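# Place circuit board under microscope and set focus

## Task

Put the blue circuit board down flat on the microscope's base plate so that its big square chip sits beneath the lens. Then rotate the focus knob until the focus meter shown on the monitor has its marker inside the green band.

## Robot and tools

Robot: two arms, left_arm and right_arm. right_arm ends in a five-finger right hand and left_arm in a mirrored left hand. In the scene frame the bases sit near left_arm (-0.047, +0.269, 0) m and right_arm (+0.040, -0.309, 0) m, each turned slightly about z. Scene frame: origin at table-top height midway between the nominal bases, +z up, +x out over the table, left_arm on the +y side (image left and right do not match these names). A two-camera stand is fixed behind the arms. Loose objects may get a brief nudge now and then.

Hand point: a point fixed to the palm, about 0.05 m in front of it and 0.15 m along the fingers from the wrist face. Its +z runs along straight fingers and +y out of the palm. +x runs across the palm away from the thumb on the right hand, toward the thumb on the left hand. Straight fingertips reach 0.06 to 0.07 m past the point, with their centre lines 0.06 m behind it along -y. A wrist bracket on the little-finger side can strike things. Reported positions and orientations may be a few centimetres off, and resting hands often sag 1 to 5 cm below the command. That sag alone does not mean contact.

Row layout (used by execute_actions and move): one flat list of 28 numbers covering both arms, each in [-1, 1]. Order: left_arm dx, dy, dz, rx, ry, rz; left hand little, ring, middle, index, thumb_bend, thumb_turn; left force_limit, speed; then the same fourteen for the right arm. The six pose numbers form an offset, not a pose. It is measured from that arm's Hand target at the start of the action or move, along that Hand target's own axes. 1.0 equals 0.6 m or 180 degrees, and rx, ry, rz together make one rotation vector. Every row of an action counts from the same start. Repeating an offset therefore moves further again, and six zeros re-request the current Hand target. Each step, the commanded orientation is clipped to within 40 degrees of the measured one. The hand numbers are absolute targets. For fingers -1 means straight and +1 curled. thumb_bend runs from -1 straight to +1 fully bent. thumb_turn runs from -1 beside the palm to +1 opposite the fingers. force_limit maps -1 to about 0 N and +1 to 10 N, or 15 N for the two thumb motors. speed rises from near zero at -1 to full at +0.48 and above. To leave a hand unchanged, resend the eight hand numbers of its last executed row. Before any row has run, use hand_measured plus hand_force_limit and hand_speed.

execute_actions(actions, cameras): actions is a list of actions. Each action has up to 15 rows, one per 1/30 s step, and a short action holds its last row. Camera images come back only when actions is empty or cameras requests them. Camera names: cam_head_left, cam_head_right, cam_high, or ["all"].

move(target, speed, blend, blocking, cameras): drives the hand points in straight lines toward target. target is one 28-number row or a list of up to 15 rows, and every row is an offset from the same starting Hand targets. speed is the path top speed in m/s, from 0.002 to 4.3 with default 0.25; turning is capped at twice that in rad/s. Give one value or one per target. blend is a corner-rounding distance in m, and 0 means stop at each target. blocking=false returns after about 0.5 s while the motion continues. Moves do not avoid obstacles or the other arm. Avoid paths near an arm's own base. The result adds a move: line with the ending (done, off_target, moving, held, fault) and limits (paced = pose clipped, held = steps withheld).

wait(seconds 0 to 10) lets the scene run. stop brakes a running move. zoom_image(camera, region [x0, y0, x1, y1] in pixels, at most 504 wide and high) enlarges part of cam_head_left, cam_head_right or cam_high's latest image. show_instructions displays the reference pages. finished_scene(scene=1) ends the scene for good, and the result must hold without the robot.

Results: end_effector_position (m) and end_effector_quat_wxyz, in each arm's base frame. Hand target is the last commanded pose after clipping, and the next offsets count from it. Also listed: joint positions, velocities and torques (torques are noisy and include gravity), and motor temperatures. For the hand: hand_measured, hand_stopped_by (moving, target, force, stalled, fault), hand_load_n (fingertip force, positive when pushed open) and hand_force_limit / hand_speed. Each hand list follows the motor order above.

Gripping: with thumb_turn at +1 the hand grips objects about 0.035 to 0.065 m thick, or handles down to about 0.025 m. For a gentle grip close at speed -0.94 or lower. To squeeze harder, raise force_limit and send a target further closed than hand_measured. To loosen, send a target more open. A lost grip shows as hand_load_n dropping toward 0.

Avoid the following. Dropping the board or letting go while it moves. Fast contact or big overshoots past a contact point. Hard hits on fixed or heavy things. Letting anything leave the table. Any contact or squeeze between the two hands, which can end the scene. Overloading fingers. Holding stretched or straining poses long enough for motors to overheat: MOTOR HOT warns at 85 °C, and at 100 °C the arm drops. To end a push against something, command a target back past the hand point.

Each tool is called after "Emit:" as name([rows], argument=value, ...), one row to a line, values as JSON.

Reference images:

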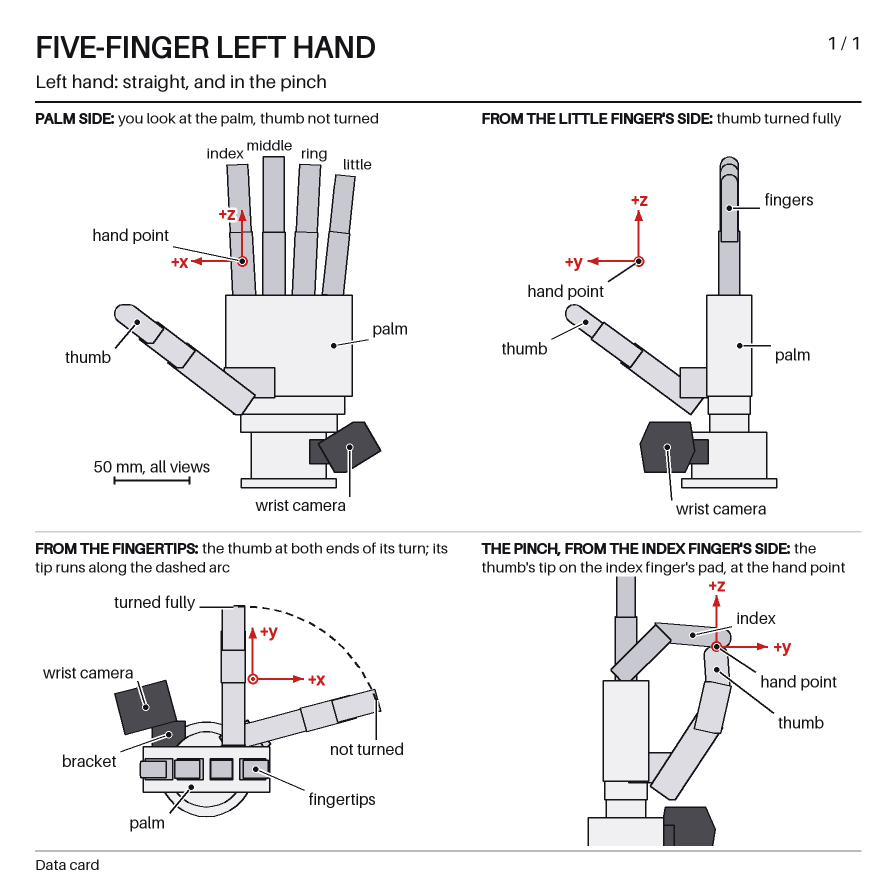

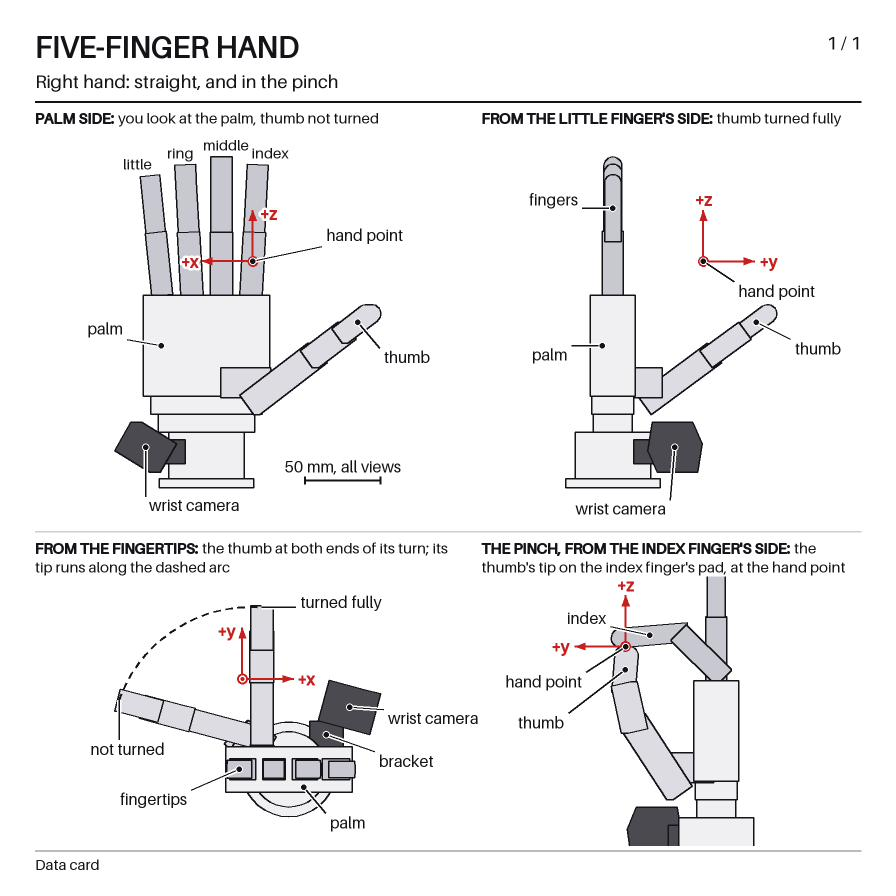

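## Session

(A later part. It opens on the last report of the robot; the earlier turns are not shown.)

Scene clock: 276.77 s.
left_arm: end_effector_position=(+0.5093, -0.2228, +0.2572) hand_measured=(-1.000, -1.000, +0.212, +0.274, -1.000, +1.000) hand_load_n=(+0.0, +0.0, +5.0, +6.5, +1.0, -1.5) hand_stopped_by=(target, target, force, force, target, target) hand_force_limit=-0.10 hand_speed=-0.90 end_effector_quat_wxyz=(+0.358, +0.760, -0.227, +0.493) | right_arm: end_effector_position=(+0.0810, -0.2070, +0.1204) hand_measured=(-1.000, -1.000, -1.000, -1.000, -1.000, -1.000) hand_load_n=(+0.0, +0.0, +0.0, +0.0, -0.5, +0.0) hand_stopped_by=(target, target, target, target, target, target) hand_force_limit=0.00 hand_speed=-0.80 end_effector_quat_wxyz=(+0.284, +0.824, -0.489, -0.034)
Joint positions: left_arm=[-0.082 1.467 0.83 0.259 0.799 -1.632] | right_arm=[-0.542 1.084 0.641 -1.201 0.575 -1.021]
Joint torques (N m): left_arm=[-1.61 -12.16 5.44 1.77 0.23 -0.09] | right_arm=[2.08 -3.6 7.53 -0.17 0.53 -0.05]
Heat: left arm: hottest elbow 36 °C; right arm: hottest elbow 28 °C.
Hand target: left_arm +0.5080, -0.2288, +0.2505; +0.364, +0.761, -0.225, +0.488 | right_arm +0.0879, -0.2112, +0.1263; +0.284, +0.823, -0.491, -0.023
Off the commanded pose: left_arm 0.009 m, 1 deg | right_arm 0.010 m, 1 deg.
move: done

Emit:
move([
  [0.0313,0.0007,0.0017,0,0,0,-1,-1,0.6,0.6,-1,1,-0.1,-0.9,0,0,0,0,0,0,-1,-1,-1,-1,-1,-1,0,-0.8],
  [0.0448,0.007,-0.0033,0,0.0679,0.088,-1,-1,0.6,0.6,-1,1,-0.1,-0.9,0,0,0,0,0,0,-1,-1,-1,-1,-1,-1,0,-0.8],
  [0.0545,0.0167,-0.0112,0,0.1358,0.176,-1,-1,0.6,0.6,-1,1,-0.1,-0.9,0,0,0,0,0,0,-1,-1,-1,-1,-1,-1,0,-0.8],
  [0.0597,0.031,-0.0228,0,0.2206,0.286,-1,-1,0.6,0.6,-1,1,-0.1,-0.9,0,0,0,0,0,0,-1,-1,-1,-1,-1,-1,0,-0.8],
], speed=0.15, blend=[0,0.005,0.005,0], cameras=["all"])

Emit:
zoom_image(camera="cam_high", region=[190, 80, 250, 120])

Emit:
zoom_image(camera="cam_head_right", region=[260, 160, 340, 240])

Scene clock: 283.83 s.
left_arm: end_effector_position=(+0.4986, -0.2235, +0.2809) hand_measured=(-1.000, -1.000, +0.212, +0.274, -1.000, +1.000) hand_load_n=(+0.0, +0.0, +4.0, +5.0, +1.0, +1.5) hand_stopped_by=(target, target, force, force, target, target) hand_force_limit=-0.10 hand_speed=-0.90 end_effector_quat_wxyz=(+0.181, +0.415, -0.384, +0.805) | right_arm: end_effector_position=(+0.0810, -0.2070, +0.1204) hand_measured=(-1.000, -1.000, -1.000, -1.000, -1.000, -1.000) hand_load_n=(+0.0, +0.0, +0.0, +0.0, +0.0, +0.0) hand_stopped_by=(target, target, target, target, target, target) hand_force_limit=0.00 hand_speed=-0.80 end_effector_quat_wxyz=(+0.284, +0.824, -0.489, -0.034)
Joint positions: left_arm=[-0.077 1.782 0.829 1.507 0.811 -1.467] | right_arm=[-0.542 1.084 0.641 -1.201 0.575 -1.021]
Joint torques (N m): left_arm=[-1.38 -14.97 7.08 1.73 0.05 0.13] | right_arm=[2.02 -3.55 7.51 -0.23 0.53 -0.05]
Heat: left arm: hottest elbow 36 °C; right arm: hottest elbow 28 °C.
Hand target: left_arm +0.5022, -0.2296, +0.2927; +0.174, +0.386, -0.394, +0.816 | right_arm +0.0879, -0.2112, +0.1263; +0.284, +0.823, -0.491, -0.023
Off the commanded pose: left_arm 0.014 m, 4 deg | right_arm 0.010 m, 1 deg.
move: off_target (left_arm)

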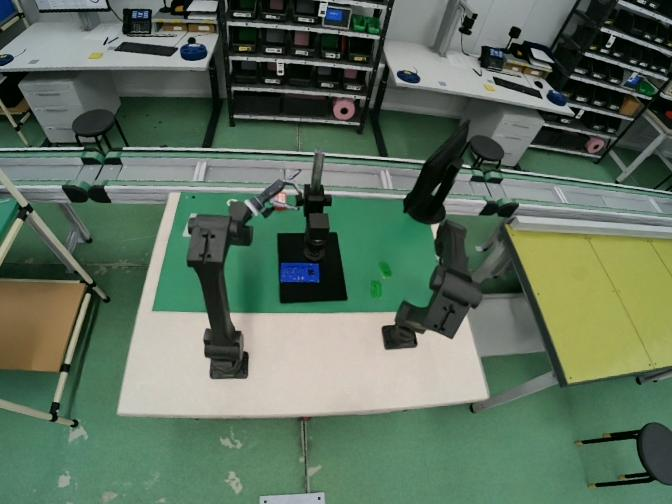

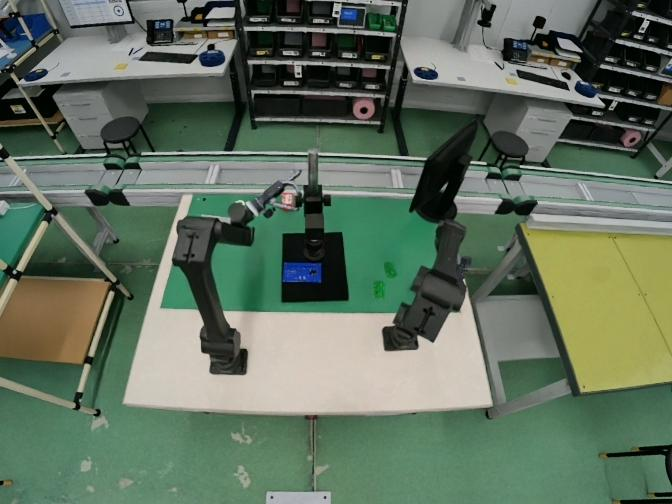

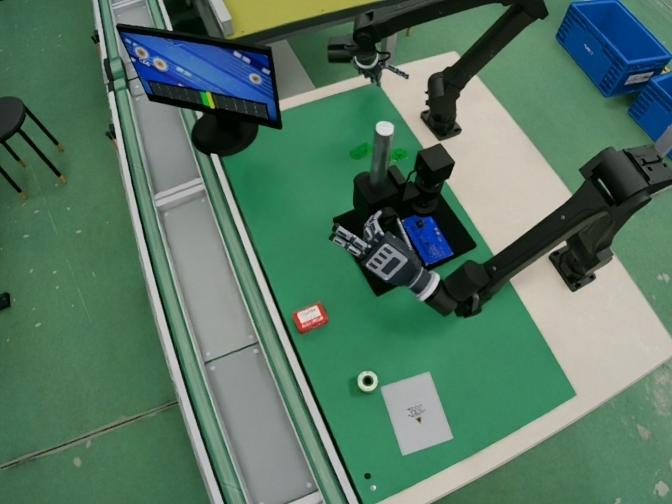

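Scaled by 8.400 from the camera's 672x504 image, which has a finer 960x720 frame.

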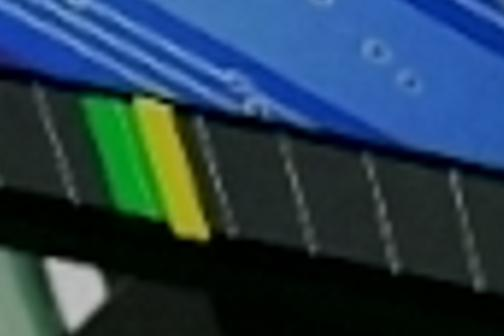

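Scaled by 6.300 from the camera's 672x504 image, which has a finer 960x720 frame.

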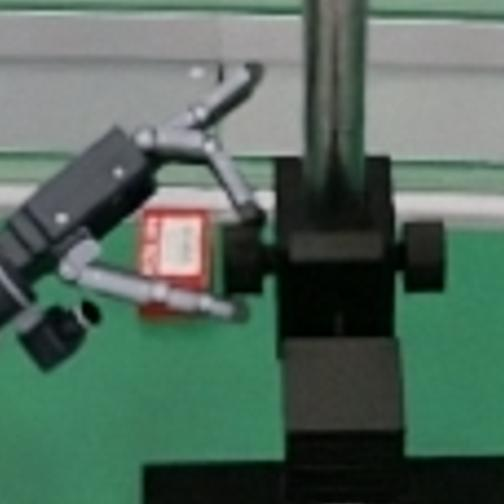

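Emit:
move([
  [0,0,0,0,0,0,-1,-1,0.1,0,-1,1,-0.2,-0.5,0,0,0,0,0,0,-1,-1,-1,-1,-1,-1,0,-0.8],
  [-0.0012,-0.0367,-0.0453,0,0,0,-1,-1,0.1,0,-1,1,-0.2,-0.5,0,0,0,0,0,0,-1,-1,-1,-1,-1,-1,0,-0.8],
  [-0.0228,-0.0387,-0.043,0,-0.0951,-0.1232,-1,-1,0.1,0,-1,1,-0.2,-0.5,0,0,0,0,0,0,-1,-1,-1,-1,-1,-1,0,-0.8],
], speed=0.1, cameras=["cam_high","cam_head_right"])

Emit:
zoom_image(camera="cam_high", region=[190, 80, 250, 120])

Emit:
zoom_image(camera="cam_head_right", region=[260, 160, 340, 240])

Scene clock: 289.90 s.
left_arm: end_effector_position=(+0.5161, -0.1977, +0.2727) hand_measured=(-1.000, -1.000, +0.100, +0.002, -1.000, +1.000) hand_load_n=(+0.0, +0.0, +0.0, +0.0, +0.0, +0.0) hand_stopped_by=(target, target, target, target, target, target) hand_force_limit=-0.20 hand_speed=-0.50 end_effector_quat_wxyz=(+0.267, +0.572, -0.338, +0.698) | right_arm: end_effector_position=(+0.0810, -0.2070, +0.1204) hand_measured=(-1.000, -1.000, -1.000, -1.000, -1.000, -1.000) hand_load_n=(+0.0, +0.0, +0.0, +0.0, +0.0, +0.0) hand_stopped_by=(target, target, target, target, target, target) hand_force_limit=0.00 hand_speed=-0.80 end_effector_quat_wxyz=(+0.284, +0.824, -0.489, -0.034)
Joint positions: left_arm=[-0.018 1.655 0.811 1.027 0.873 -1.544] | right_arm=[-0.542 1.084 0.641 -1.201 0.575 -1.021]
Joint torques (N m): left_arm=[-0.21 -17.61 4.4 0.87 -0.16 -0.07] | right_arm=[1.96 -3.6 7.53 -0.2 0.53 -0.04]
Heat: left arm: hottest elbow 36 °C; right arm: hottest elbow 28 °C.
Hand target: left_arm +0.5120, -0.1947, +0.2839; +0.267, +0.570, -0.334, +0.701 | right_arm +0.0879, -0.2112, +0.1263; +0.284, +0.823, -0.491, -0.023
Off the commanded pose: left_arm 0.012 m, 1 deg | right_arm 0.010 m, 1 deg.
move: off_target (left_arm)
Images, in order (width x height): cam_head_right 672x504, cam_high 672x504.

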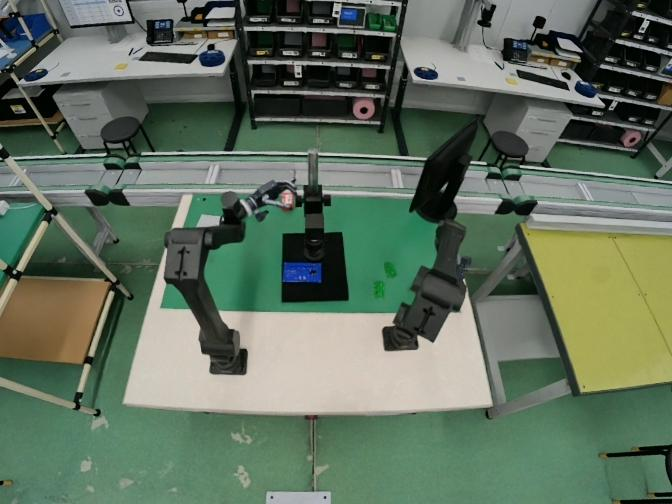

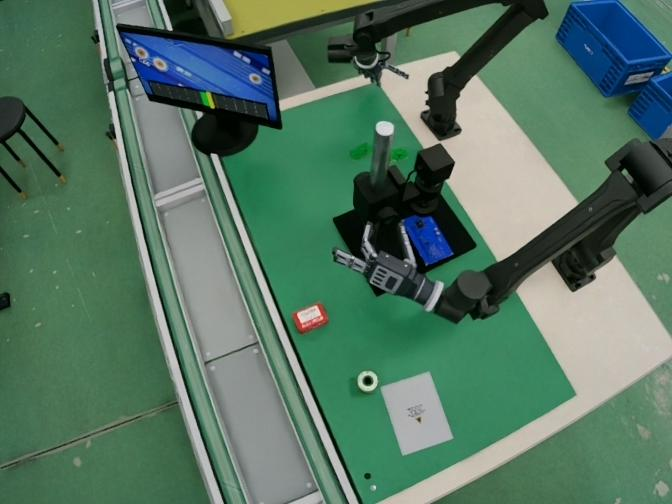

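Scaled by 8.400 from the camera's 672x504 image, which has a finer 960x720 frame.

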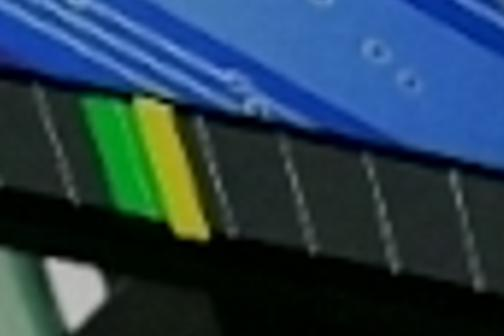

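Scaled by 6.300 from the camera's 672x504 image, which has a finer 960x720 frame.

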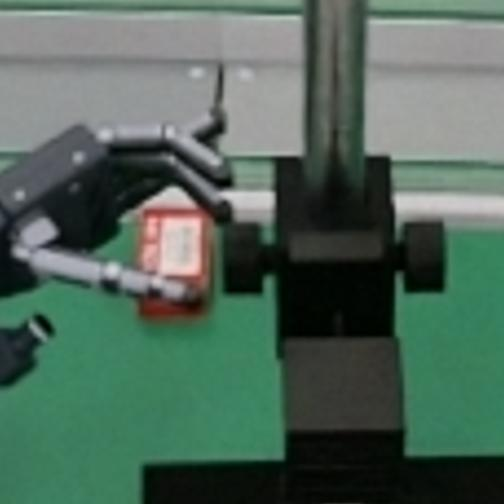

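Emit:
move(target=[0.0042,0.0151,-0.0124,0,0,0,-1,-1,0.1,0,-1,1,-0.2,-0.5,0,0,0,0,0,0,-1,-1,-1,-1,-1,-1,0,-0.8], speed=0.06)

Scene clock: 291.23 s.
left_arm: end_effector_position=(+0.5047, -0.1974, +0.2727) hand_measured=(-1.000, -1.000, +0.100, +0.002, -1.000, +1.000) hand_load_n=(+0.0, +0.0, +0.0, +0.0, +0.0, -0.5) hand_stopped_by=(target, target, target, target, target, target) hand_force_limit=-0.20 hand_speed=-0.50 end_effector_quat_wxyz=(+0.268, +0.575, -0.337, +0.696) | right_arm: end_effector_position=(+0.0810, -0.2070, +0.1204) hand_measured=(-1.000, -1.000, -1.000, -1.000, -1.000, -1.000) hand_load_n=(+0.0, +0.0, +0.0, +0.0, +0.0, +0.0) hand_stopped_by=(target, target, target, target, target, target) hand_force_limit=0.00 hand_speed=-0.80 end_effector_quat_wxyz=(+0.284, +0.824, -0.489, -0.034)
Joint positions: left_arm=[-0.018 1.628 0.777 1.027 0.872 -1.544] | right_arm=[-0.542 1.084 0.641 -1.201 0.575 -1.021]
Joint torques (N m): left_arm=[-0.21 -16.97 4.37 1.16 -0.15 -0.07] | right_arm=[1.9 -3.49 7.5 -0.2 0.54 -0.05]
Heat: left arm: hottest elbow 36 °C; right arm: hottest elbow 28 °C.
Hand target: left_arm +0.5000, -0.1947, +0.2840; +0.267, +0.570, -0.334, +0.701 | right_arm +0.0879, -0.2112, +0.1263; +0.284, +0.823, -0.491, -0.023
Off the commanded pose: left_arm 0.012 m, 1 deg | right_arm 0.010 m, 1 deg.
move: off_target (left_arm)

Emit:
move(target=[0.0004,0.0348,0.0425,0,0,0,-1,-1,0.15,0.1,-1,1,-0.2,-0.5,0,0,0,0,0,0,-1,-1,-1,-1,-1,-1,0,-0.8], speed=0.06, cameras=["cam_high","cam_head_right"])

Emit:
zoom_image(camera="cam_head_right", region=[260, 160, 340, 240])

Emit:
zoom_image(camera="cam_high", region=[340, 150, 460, 270])

Scene clock: 292.87 s.
left_arm: end_effector_position=(+0.5069, -0.2216, +0.2732) hand_measured=(-1.000, -1.000, +0.150, +0.100, -1.000, +1.000) hand_load_n=(+0.0, +0.0, +0.0, +0.0, +0.0, +0.0) hand_stopped_by=(target, target, target, target, target, target) hand_force_limit=-0.20 hand_speed=-0.50 end_effector_quat_wxyz=(+0.268, +0.580, -0.326, +0.696) | right_arm: end_effector_position=(+0.0810, -0.2070, +0.1204) hand_measured=(-1.000, -1.000, -1.000, -1.000, -1.000, -1.000) hand_load_n=(+0.0, +0.0, +0.0, +0.0, +0.0, +0.0) hand_stopped_by=(target, target, target, target, target, target) hand_force_limit=0.00 hand_speed=-0.80 end_effector_quat_wxyz=(+0.284, +0.824, -0.489, -0.034)
Joint positions: left_arm=[-0.077 1.628 0.777 1.015 0.797 -1.544] | right_arm=[-0.542 1.084 0.641 -1.201 0.575 -1.021]
Joint torques (N m): left_arm=[-1.44 -17.03 4.75 0.92 -0.1 0.13] | right_arm=[2.14 -3.66 7.49 -0.21 0.53 -0.05]
Heat: left arm: hottest elbow 36 °C; right arm: hottest elbow 28 °C.
Hand target: left_arm +0.5001, -0.2276, +0.2839; +0.267, +0.570, -0.334, +0.701 | right_arm +0.0879, -0.2112, +0.1263; +0.284, +0.823, -0.491, -0.023
Off the commanded pose: left_arm 0.014 m, 2 deg | right_arm 0.010 m, 1 deg.
move: off_target (left_arm)
Images, in order (width x height): cam_head_right 672x504, cam_high 672x504.

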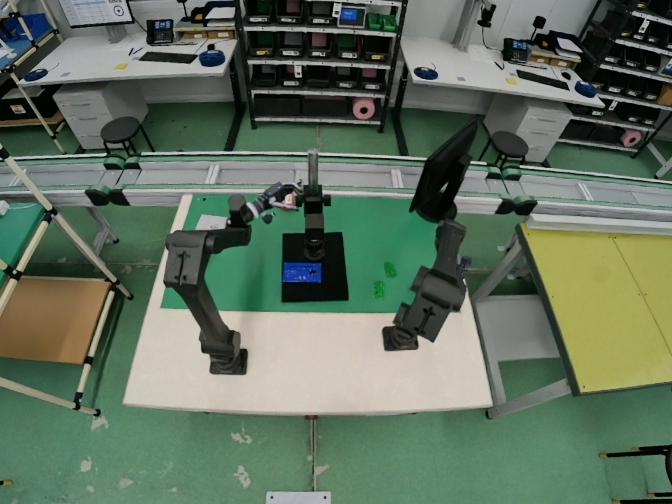

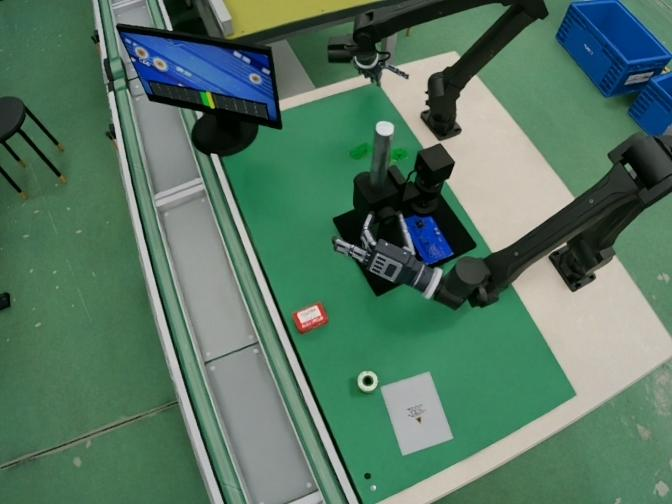

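Scaled by 6.300 from the camera's 672x504 image, which has a finer 960x720 frame.

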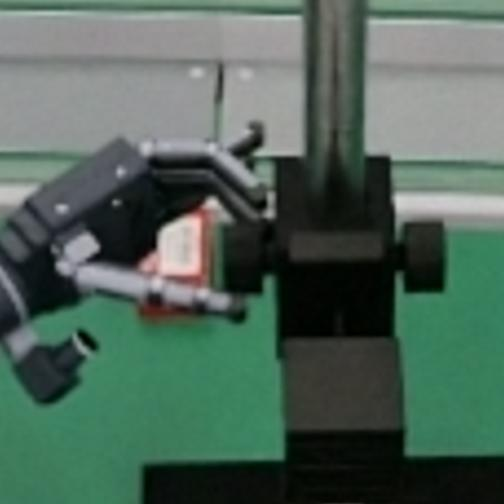

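Scaled by 4.200 from the camera's 672x504 image, which has a finer 960x720 frame.

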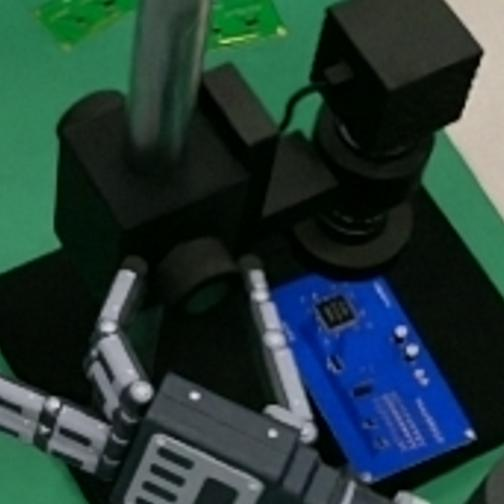

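Emit:
move([
  [0,0,0,0,0,0,-1,-1,0.6,0.6,-1,1,-0.1,-0.9,0,0,0,0,0,0,-1,-1,-1,-1,-1,-1,0,-0.8],
  [-0.004,-0.0127,0.0147,0,0,0,-1,-1,0.6,0.6,-1,1,-0.1,-0.9,0,0,0,0,0,0,-1,-1,-1,-1,-1,-1,0,-0.8],
  [0.0042,-0.0092,0.0117,0,0.0407,0.0528,-1,-1,0.6,0.6,-1,1,-0.1,-0.9,0,0,0,0,0,0,-1,-1,-1,-1,-1,-1,0,-0.8],
  [0.0115,-0.0047,0.008,0,0.0815,0.1056,-1,-1,0.6,0.6,-1,1,-0.1,-0.9,0,0,0,0,0,0,-1,-1,-1,-1,-1,-1,0,-0.8],
], speed=0.12, blend=[0,0,0.005,0], cameras=["cam_high","cam_head_right"])

Emit:
zoom_image(camera="cam_high", region=[190, 80, 250, 120])

Emit:
zoom_image(camera="cam_head_right", region=[260, 160, 340, 240])

Scene clock: 297.93 s.
left_arm: end_effector_position=(+0.4993, -0.2233, +0.2807) hand_measured=(-1.000, -1.000, +0.202, +0.274, -1.000, +1.000) hand_load_n=(+0.0, +0.0, +3.5, +4.5, +1.0, +1.5) hand_stopped_by=(target, target, force, force, target, target) hand_force_limit=-0.10 hand_speed=-0.90 end_effector_quat_wxyz=(+0.195, +0.442, -0.375, +0.791) | right_arm: end_effector_position=(+0.0810, -0.2070, +0.1204) hand_measured=(-1.000, -1.000, -1.000, -1.000, -1.000, -1.000) hand_load_n=(+0.0, +0.0, +0.0, +0.0, +0.0, +0.0) hand_stopped_by=(target, target, target, target, target, target) hand_force_limit=0.00 hand_speed=-0.80 end_effector_quat_wxyz=(+0.284, +0.824, -0.489, -0.034)
Joint positions: left_arm=[-0.077 1.756 0.814 1.436 0.806 -1.479] | right_arm=[-0.542 1.084 0.641 -1.201 0.575 -1.021]
Joint torques (N m): left_arm=[-1.38 -14.62 7.16 1.77 0.08 0.17] | right_arm=[2.08 -3.6 7.5 -0.14 0.54 -0.04]
Heat: left arm: hottest elbow 36 °C; right arm: hottest elbow 29 °C.
Hand target: left_arm +0.5036, -0.2297, +0.2918; +0.188, +0.414, -0.387, +0.802 | right_arm +0.0879, -0.2112, +0.1263; +0.284, +0.823, -0.491, -0.023
Off the commanded pose: left_arm 0.013 m, 4 deg | right_arm 0.010 m, 1 deg.
move: off_target (left_arm)
Images, in order (width x height): cam_head_right 672x504, cam_high 672x504.

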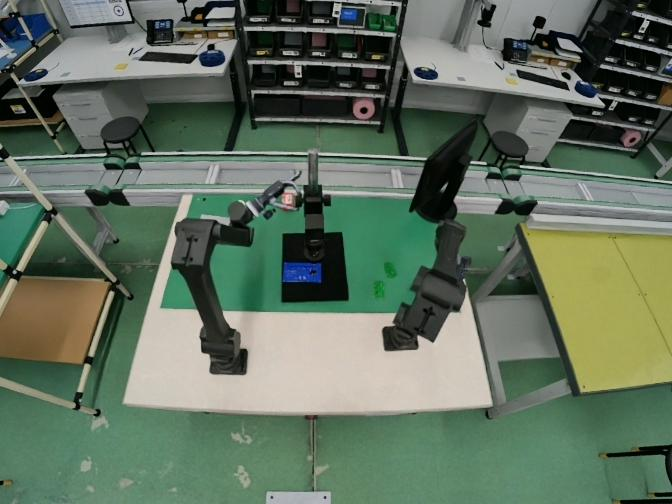

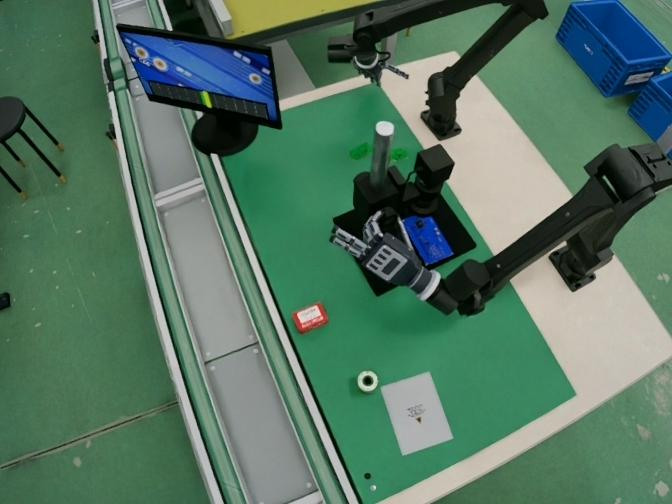

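Scaled by 8.400 from the camera's 672x504 image, which has a finer 960x720 frame.

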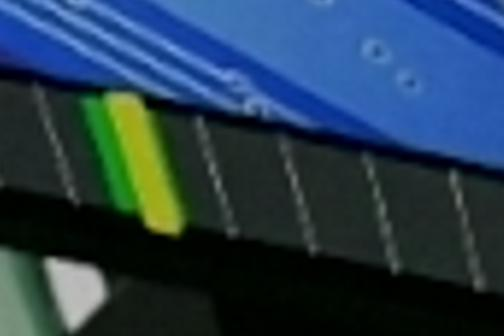

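Scaled by 6.300 from the camera's 672x504 image, which has a finer 960x720 frame.

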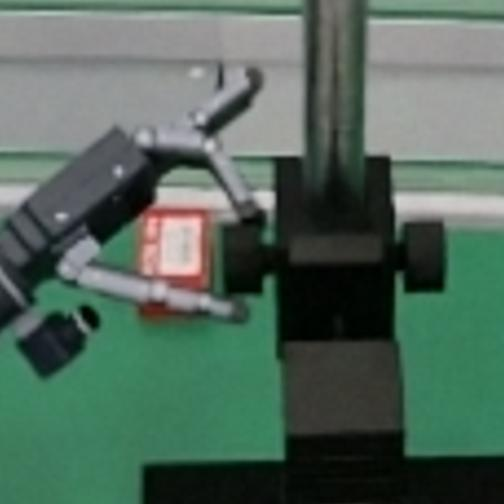

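Emit:
move([
  [0,0,0,0,0,0,-1,-1,0.1,0,-1,1,-0.2,-0.7,0,0,0,0,0,0,-1,-1,-1,-1,-1,-1,0,-0.8],
  [-0.0015,-0.0525,-0.0647,0,0,0,-1,-1,0.1,0,-1,1,-0.2,-0.7,0,0,0,0,0,0,-1,-1,-1,-1,-1,-1,0,-0.8],
], speed=0.06, cameras=["cam_high"])

Emit:
zoom_image(camera="cam_high", region=[190, 80, 250, 120])

Scene clock: 301.43 s.
left_arm: end_effector_position=(+0.4991, -0.1811, +0.2844) hand_measured=(-1.000, -1.000, +0.100, +0.002, -1.000, +1.000) hand_load_n=(+0.0, +0.0, +0.0, +0.0, +0.0, -0.5) hand_stopped_by=(target, target, target, target, target, target) hand_force_limit=-0.20 hand_speed=-0.70 end_effector_quat_wxyz=(+0.190, +0.424, -0.386, +0.797) | right_arm: end_effector_position=(+0.0810, -0.2070, +0.1204) hand_measured=(-1.000, -1.000, -1.000, -1.000, -1.000, -1.000) hand_load_n=(+0.0, +0.0, +0.0, +0.0, +0.0, +0.0) hand_stopped_by=(target, target, target, target, target, target) hand_force_limit=0.00 hand_speed=-0.80 end_effector_quat_wxyz=(+0.284, +0.824, -0.489, -0.034)
Joint positions: left_arm=[0.02 1.773 0.833 1.526 0.906 -1.547] | right_arm=[-0.542 1.084 0.641 -1.201 0.575 -1.021]
Joint torques (N m): left_arm=[-0.38 -15.09 5.97 1.32 -0.27 -0.06] | right_arm=[1.9 -3.49 7.58 -0.18 0.53 -0.06]
Heat: left arm: hottest elbow 36 °C; right arm: hottest elbow 29 °C.
Hand target: left_arm +0.5037, -0.1797, +0.2918; +0.188, +0.414, -0.387, +0.802 | right_arm +0.0879, -0.2112, +0.1263; +0.284, +0.823, -0.491, -0.023
Off the commanded pose: left_arm 0.009 m, 1 deg | right_arm 0.010 m, 1 deg.
move: done
Images, in order (width x height): cam_high 672x504.

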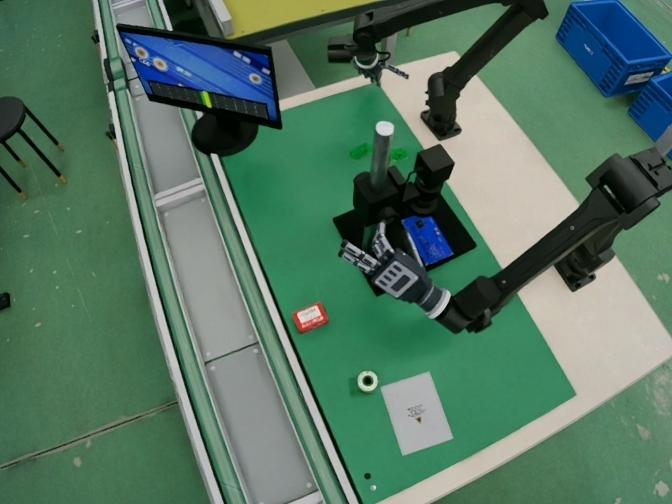

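Scaled by 8.400 from the camera's 672x504 image, which has a finer 960x720 frame.

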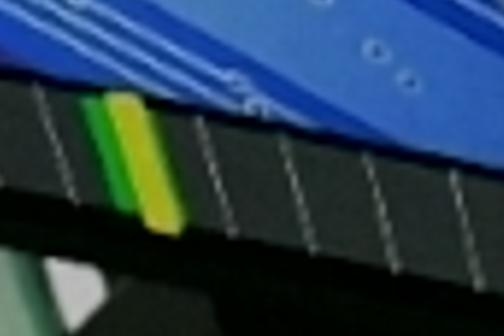

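Emit:
move(target=[0.0853,-0.1078,-0.1935,0,0,0,-1,-1,0.1,0,-1,1,-0.2,-0.7,0,0,0,0,0,0,-1,-1,-1,-1,-1,-1,0,-0.8], speed=0.15, cameras=["all"])

Emit:
zoom_image(camera="cam_high", region=[190, 80, 250, 120])

Emit:
zoom_image(camera="cam_head_right", region=[290, 225, 340, 285])

Emit:
zoom_image(camera="cam_head_left", region=[290, 225, 340, 285])

Emit:
zoom_image(camera="cam_high", region=[385, 160, 455, 250])

Emit:
zoom_image(camera="cam_high", region=[340, 120, 500, 280])

Scene clock: 303.83 s.
left_arm: end_effector_position=(+0.4610, -0.0521, +0.3128) hand_measured=(-1.000, -1.000, +0.100, +0.002, -1.000, +1.000) hand_load_n=(+0.0, +0.0, +0.0, +0.0, +0.0, -0.5) hand_stopped_by=(target, target, target, target, target, target) hand_force_limit=-0.20 hand_speed=-0.70 end_effector_quat_wxyz=(+0.168, +0.465, -0.396, +0.774) | right_arm: end_effector_position=(+0.0810, -0.2070, +0.1204) hand_measured=(-1.000, -1.000, -1.000, -1.000, -1.000, -1.000) hand_load_n=(+0.0, +0.0, +0.0, +0.0, +0.0, +0.0) hand_stopped_by=(target, target, target, target, target, target) hand_force_limit=0.00 hand_speed=-0.80 end_effector_quat_wxyz=(+0.284, +0.824, -0.489, -0.034)
Joint positions: left_arm=[0.334 1.636 0.788 1.547 1.165 -1.737] | right_arm=[-0.542 1.084 0.641 -1.201 0.575 -1.021]
Joint torques (N m): left_arm=[0.21 -16.21 3.92 1.02 -0.4 -0.07] | right_arm=[1.96 -3.72 7.54 -0.2 0.53 -0.04]
Heat: left arm: hottest elbow 36 °C; right arm: hottest elbow 29 °C.
Hand target: left_arm +0.4536, -0.0497, +0.3218; +0.188, +0.414, -0.387, +0.802 | right_arm +0.0879, -0.2112, +0.1263; +0.284, +0.823, -0.491, -0.023
Off the commanded pose: left_arm 0.012 m, 7 deg | right_arm 0.010 m, 1 deg.
joint sent to its limit (left arm) — joint 4 (wrist pitch), upper limit. The joint targets are off in orientation, not in position.
move: off_target (left_arm)

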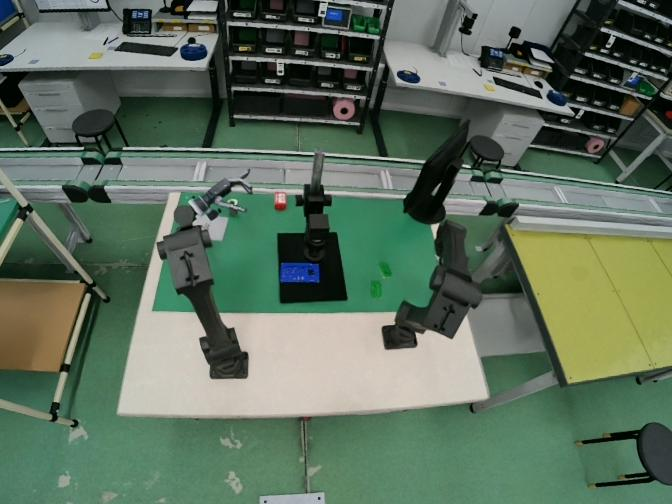

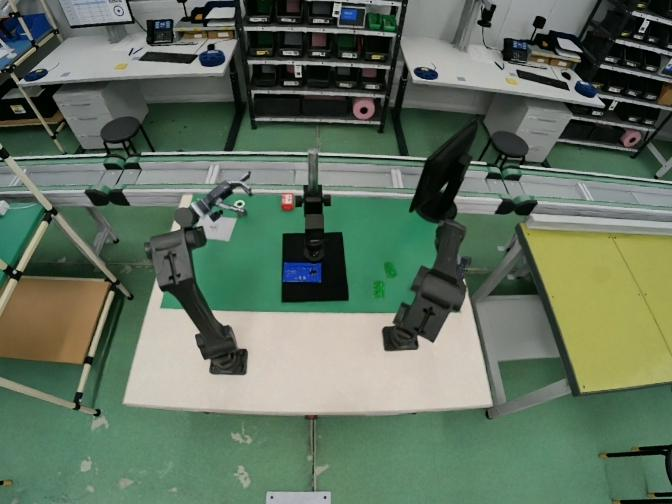

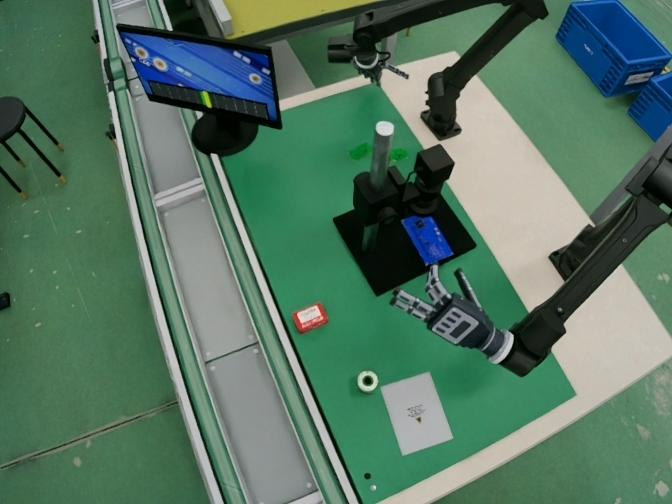

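Scaled by 8.400 from the camera's 672x504 image, which has a finer 960x720 frame.

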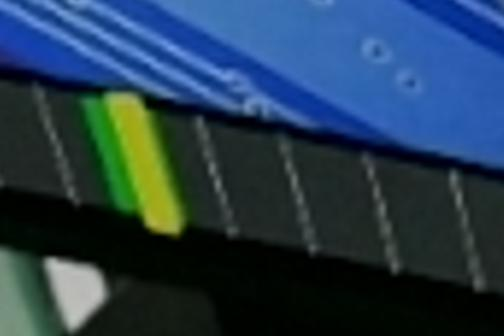

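Scaled by 8.400 from the camera's 672x504 image, which has a finer 960x720 frame.

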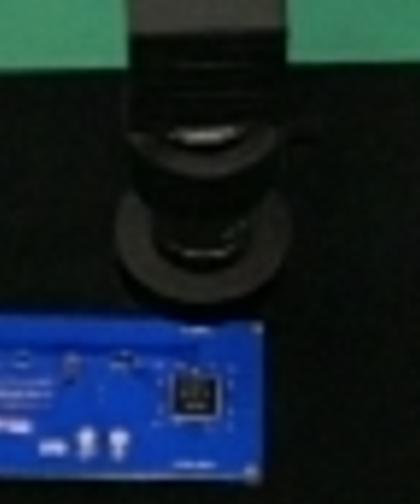

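Scaled by 8.400 from the camera's 672x504 image, which has a finer 960x720 frame.

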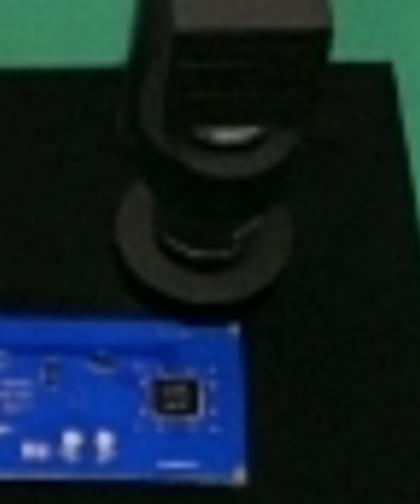

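Scaled by 5.600 from the camera's 672x504 image, which has a finer 960x720 frame.

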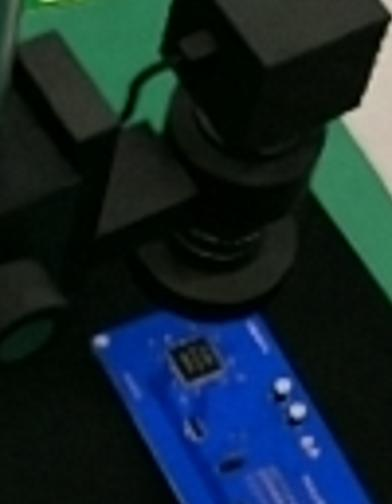

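Scaled by 3.150 from the camera's 672x504 image, which has a finer 960x720 frame.

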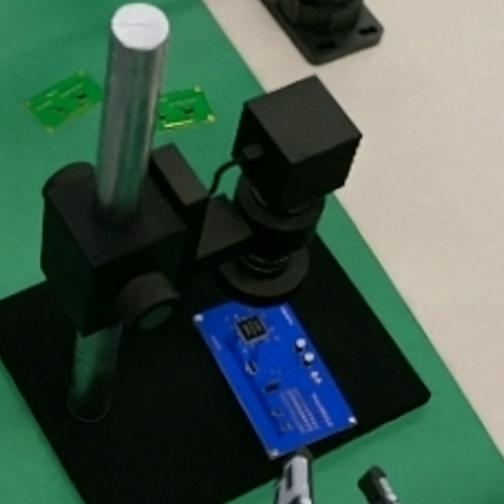

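Emit:
finished_scene()

The scene is finished: the task was done.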